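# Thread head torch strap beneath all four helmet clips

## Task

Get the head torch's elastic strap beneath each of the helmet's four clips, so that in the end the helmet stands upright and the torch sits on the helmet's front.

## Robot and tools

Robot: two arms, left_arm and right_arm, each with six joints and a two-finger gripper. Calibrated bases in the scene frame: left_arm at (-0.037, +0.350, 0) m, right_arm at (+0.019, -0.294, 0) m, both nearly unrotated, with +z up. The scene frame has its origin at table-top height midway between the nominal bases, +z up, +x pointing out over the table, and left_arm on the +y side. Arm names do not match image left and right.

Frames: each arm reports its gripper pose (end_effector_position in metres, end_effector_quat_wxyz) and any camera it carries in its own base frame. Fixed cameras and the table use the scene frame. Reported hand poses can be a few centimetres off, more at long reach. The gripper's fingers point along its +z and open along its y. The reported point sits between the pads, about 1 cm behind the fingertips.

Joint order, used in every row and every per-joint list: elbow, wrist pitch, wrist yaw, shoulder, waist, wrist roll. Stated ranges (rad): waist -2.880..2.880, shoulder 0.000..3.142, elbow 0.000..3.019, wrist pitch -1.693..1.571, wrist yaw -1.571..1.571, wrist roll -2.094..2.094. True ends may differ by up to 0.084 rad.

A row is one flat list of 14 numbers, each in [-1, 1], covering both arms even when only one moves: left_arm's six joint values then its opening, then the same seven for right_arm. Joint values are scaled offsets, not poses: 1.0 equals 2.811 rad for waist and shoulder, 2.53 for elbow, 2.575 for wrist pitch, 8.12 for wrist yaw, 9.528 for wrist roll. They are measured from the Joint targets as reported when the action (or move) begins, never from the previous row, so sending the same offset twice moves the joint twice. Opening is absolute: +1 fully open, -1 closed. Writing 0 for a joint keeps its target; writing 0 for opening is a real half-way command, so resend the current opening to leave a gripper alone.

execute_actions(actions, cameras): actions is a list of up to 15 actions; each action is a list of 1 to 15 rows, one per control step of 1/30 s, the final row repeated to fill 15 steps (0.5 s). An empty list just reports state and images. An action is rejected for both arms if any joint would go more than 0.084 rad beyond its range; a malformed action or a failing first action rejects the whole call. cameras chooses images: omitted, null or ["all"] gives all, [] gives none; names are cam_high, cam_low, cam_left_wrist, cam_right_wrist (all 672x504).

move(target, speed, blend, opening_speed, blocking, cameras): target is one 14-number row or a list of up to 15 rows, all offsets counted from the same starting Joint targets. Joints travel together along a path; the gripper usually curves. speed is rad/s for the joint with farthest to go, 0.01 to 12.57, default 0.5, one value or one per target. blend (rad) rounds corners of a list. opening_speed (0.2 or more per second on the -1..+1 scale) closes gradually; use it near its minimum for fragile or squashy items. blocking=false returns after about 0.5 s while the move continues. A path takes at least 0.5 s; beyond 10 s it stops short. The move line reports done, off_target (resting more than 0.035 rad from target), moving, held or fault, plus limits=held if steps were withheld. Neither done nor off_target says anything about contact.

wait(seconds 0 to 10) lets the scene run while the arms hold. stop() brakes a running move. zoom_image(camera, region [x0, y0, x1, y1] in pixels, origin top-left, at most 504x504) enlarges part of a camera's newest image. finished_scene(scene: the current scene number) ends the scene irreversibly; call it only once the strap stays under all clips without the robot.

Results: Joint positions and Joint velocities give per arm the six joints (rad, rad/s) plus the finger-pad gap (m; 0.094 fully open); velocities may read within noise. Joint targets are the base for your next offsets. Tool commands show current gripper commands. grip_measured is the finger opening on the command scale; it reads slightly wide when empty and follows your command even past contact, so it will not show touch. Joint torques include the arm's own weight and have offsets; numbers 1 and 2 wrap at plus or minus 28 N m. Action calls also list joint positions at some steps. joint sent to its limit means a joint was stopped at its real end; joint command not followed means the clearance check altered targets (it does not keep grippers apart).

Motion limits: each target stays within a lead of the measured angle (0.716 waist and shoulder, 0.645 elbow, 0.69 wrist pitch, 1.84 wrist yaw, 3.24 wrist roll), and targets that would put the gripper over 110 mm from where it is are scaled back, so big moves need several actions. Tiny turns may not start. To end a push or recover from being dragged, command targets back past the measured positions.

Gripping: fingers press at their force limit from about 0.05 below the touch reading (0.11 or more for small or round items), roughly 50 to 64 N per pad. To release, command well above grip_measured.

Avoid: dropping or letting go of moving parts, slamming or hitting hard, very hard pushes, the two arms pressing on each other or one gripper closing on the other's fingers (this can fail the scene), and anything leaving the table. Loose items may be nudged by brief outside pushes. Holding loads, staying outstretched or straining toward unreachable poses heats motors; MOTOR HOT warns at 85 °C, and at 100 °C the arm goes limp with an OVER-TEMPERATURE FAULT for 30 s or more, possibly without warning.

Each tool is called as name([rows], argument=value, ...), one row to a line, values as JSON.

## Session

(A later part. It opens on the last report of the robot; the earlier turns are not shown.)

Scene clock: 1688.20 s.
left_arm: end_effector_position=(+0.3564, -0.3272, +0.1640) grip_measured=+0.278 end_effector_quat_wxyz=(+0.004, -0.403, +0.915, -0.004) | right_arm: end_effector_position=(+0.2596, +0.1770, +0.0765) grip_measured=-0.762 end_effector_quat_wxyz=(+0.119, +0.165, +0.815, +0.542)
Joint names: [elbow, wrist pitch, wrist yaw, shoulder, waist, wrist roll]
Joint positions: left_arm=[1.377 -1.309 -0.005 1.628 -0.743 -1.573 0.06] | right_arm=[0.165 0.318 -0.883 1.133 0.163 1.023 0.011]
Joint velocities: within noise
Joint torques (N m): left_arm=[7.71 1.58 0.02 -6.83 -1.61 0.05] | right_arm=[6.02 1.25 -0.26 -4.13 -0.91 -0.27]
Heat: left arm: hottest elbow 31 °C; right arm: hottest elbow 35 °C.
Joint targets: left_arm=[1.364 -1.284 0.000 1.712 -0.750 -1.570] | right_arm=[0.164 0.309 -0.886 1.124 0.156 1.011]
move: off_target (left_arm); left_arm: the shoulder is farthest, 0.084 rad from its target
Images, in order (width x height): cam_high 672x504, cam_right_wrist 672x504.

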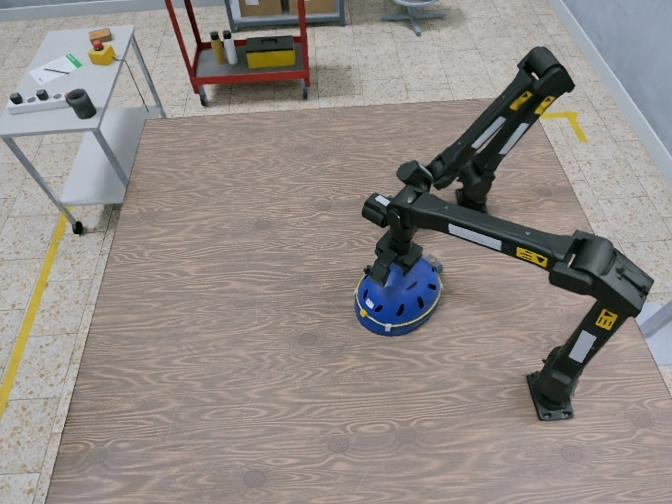

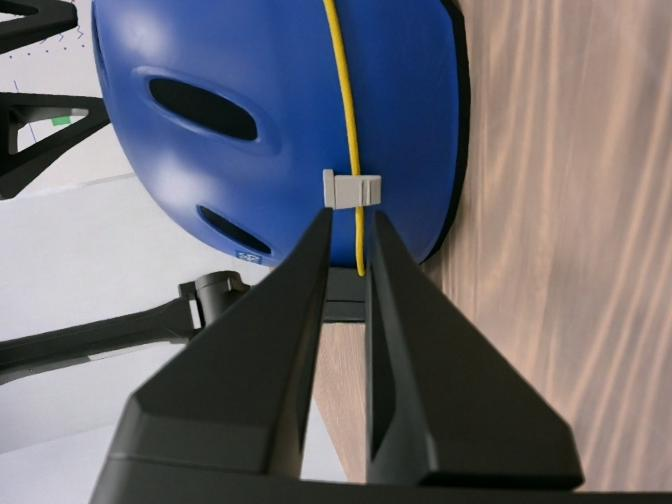

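move([
  [0, 0, 0, -0.0302, 0, 0, 0.28, 0, 0, 0, 0, 0, 0, -0.76],
  [0.0783, -0.0889, 0, -0.0434, 0, 0, 0.28, 0, 0, 0, 0, 0, 0, -0.76],
], speed=[0.15, 0.3], cameras=["cam_right_wrist", "cam_high", "cam_left_wrist"])

zoom_image(camera="cam_high", region=[345, 240, 455, 340])

Scene clock: 1698.17 s.
left_arm: end_effector_position=(+0.3520, -0.3236, +0.2359) grip_measured=+0.278 end_effector_quat_wxyz=(+0.001, -0.403, +0.915, +0.002) | right_arm: end_effector_position=(+0.2596, +0.1770, +0.0765) grip_measured=-0.762 end_effector_quat_wxyz=(+0.119, +0.164, +0.816, +0.542)
Joint names: [elbow, wrist pitch, wrist yaw, shoulder, waist, wrist roll]
Joint positions: left_arm=[1.524 -1.506 -0.003 1.592 -0.743 -1.573 0.06] | right_arm=[0.165 0.317 -0.883 1.133 0.163 1.021 0.011]
Joint velocities: within noise
Joint torques (N m): left_arm=[12.36 0.16 -0.06 -14.04 -1.67 0.04] | right_arm=[6.02 1.22 -0.26 -4.13 -0.91 -0.26]
Heat: left arm: hottest elbow 31 °C; right arm: hottest elbow 35 °C.
Joint targets: left_arm=[1.562 -1.513 0.000 1.591 -0.750 -1.570] | right_arm=[0.164 0.309 -0.886 1.124 0.156 1.011]
move: off_target (left_arm); left_arm: the elbow is farthest, 0.038 rad from its target
Images, in order (width x height): cam_high 672x504, cam_left_wrist 672x504, cam_right_wrist 672x504.

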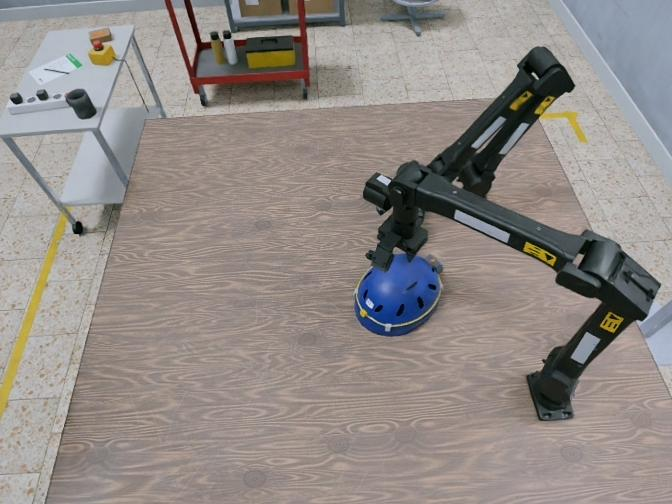

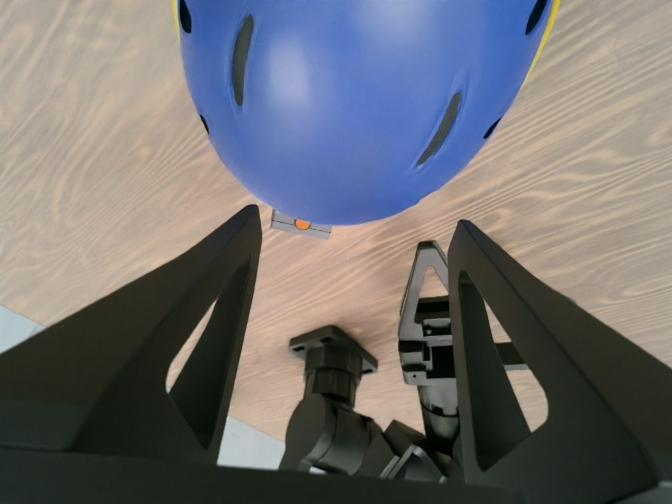

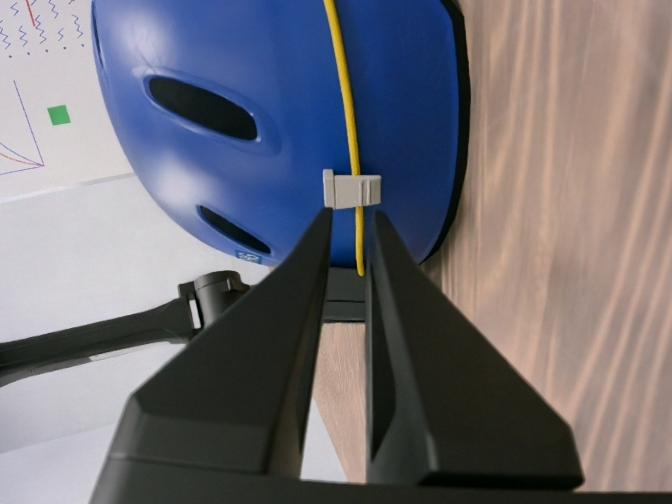

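Scaled by 4.582 from the camera's 672x504 image, which has a finer 960x720 frame.

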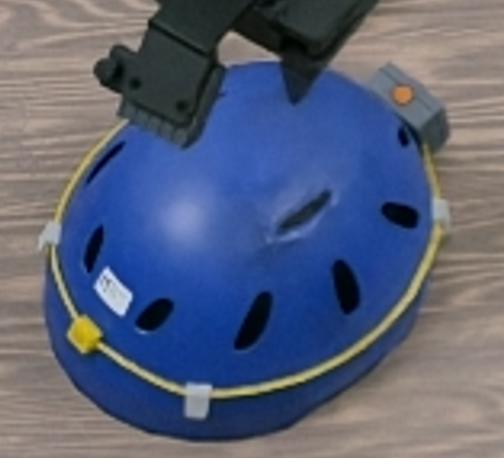

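zoom_image(camera="cam_high", region=[345, 280, 375, 310])

zoom_image(camera="cam_high", region=[372, 312, 402, 342])

zoom_image(camera="cam_high", region=[425, 250, 455, 300])

Scaled by 16.800 from the camera's 672x504 image, which has a finer 960x720 frame.

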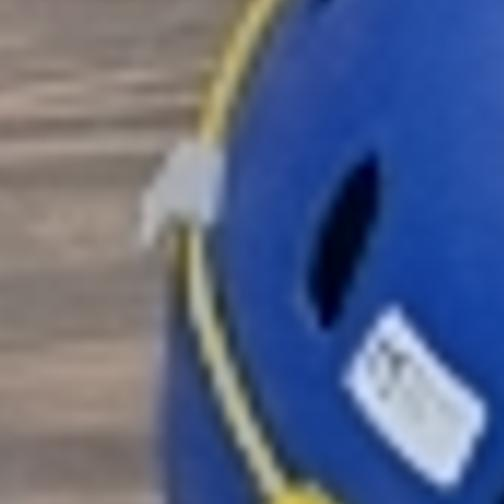

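Scaled by 16.800 from the camera's 672x504 image, which has a finer 960x720 frame.

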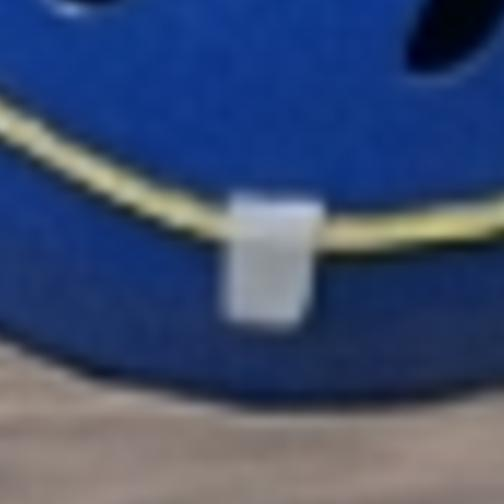

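Scaled by 10.080 from the camera's 672x504 image, which has a finer 960x720 frame.

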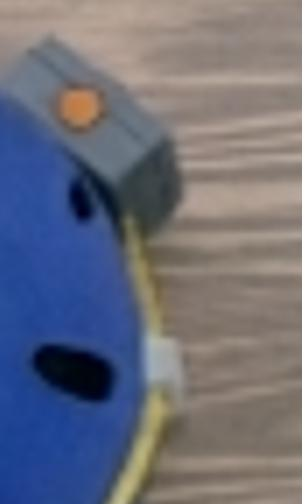

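finished_scene(scene=1)

The scene is finished: the task was done.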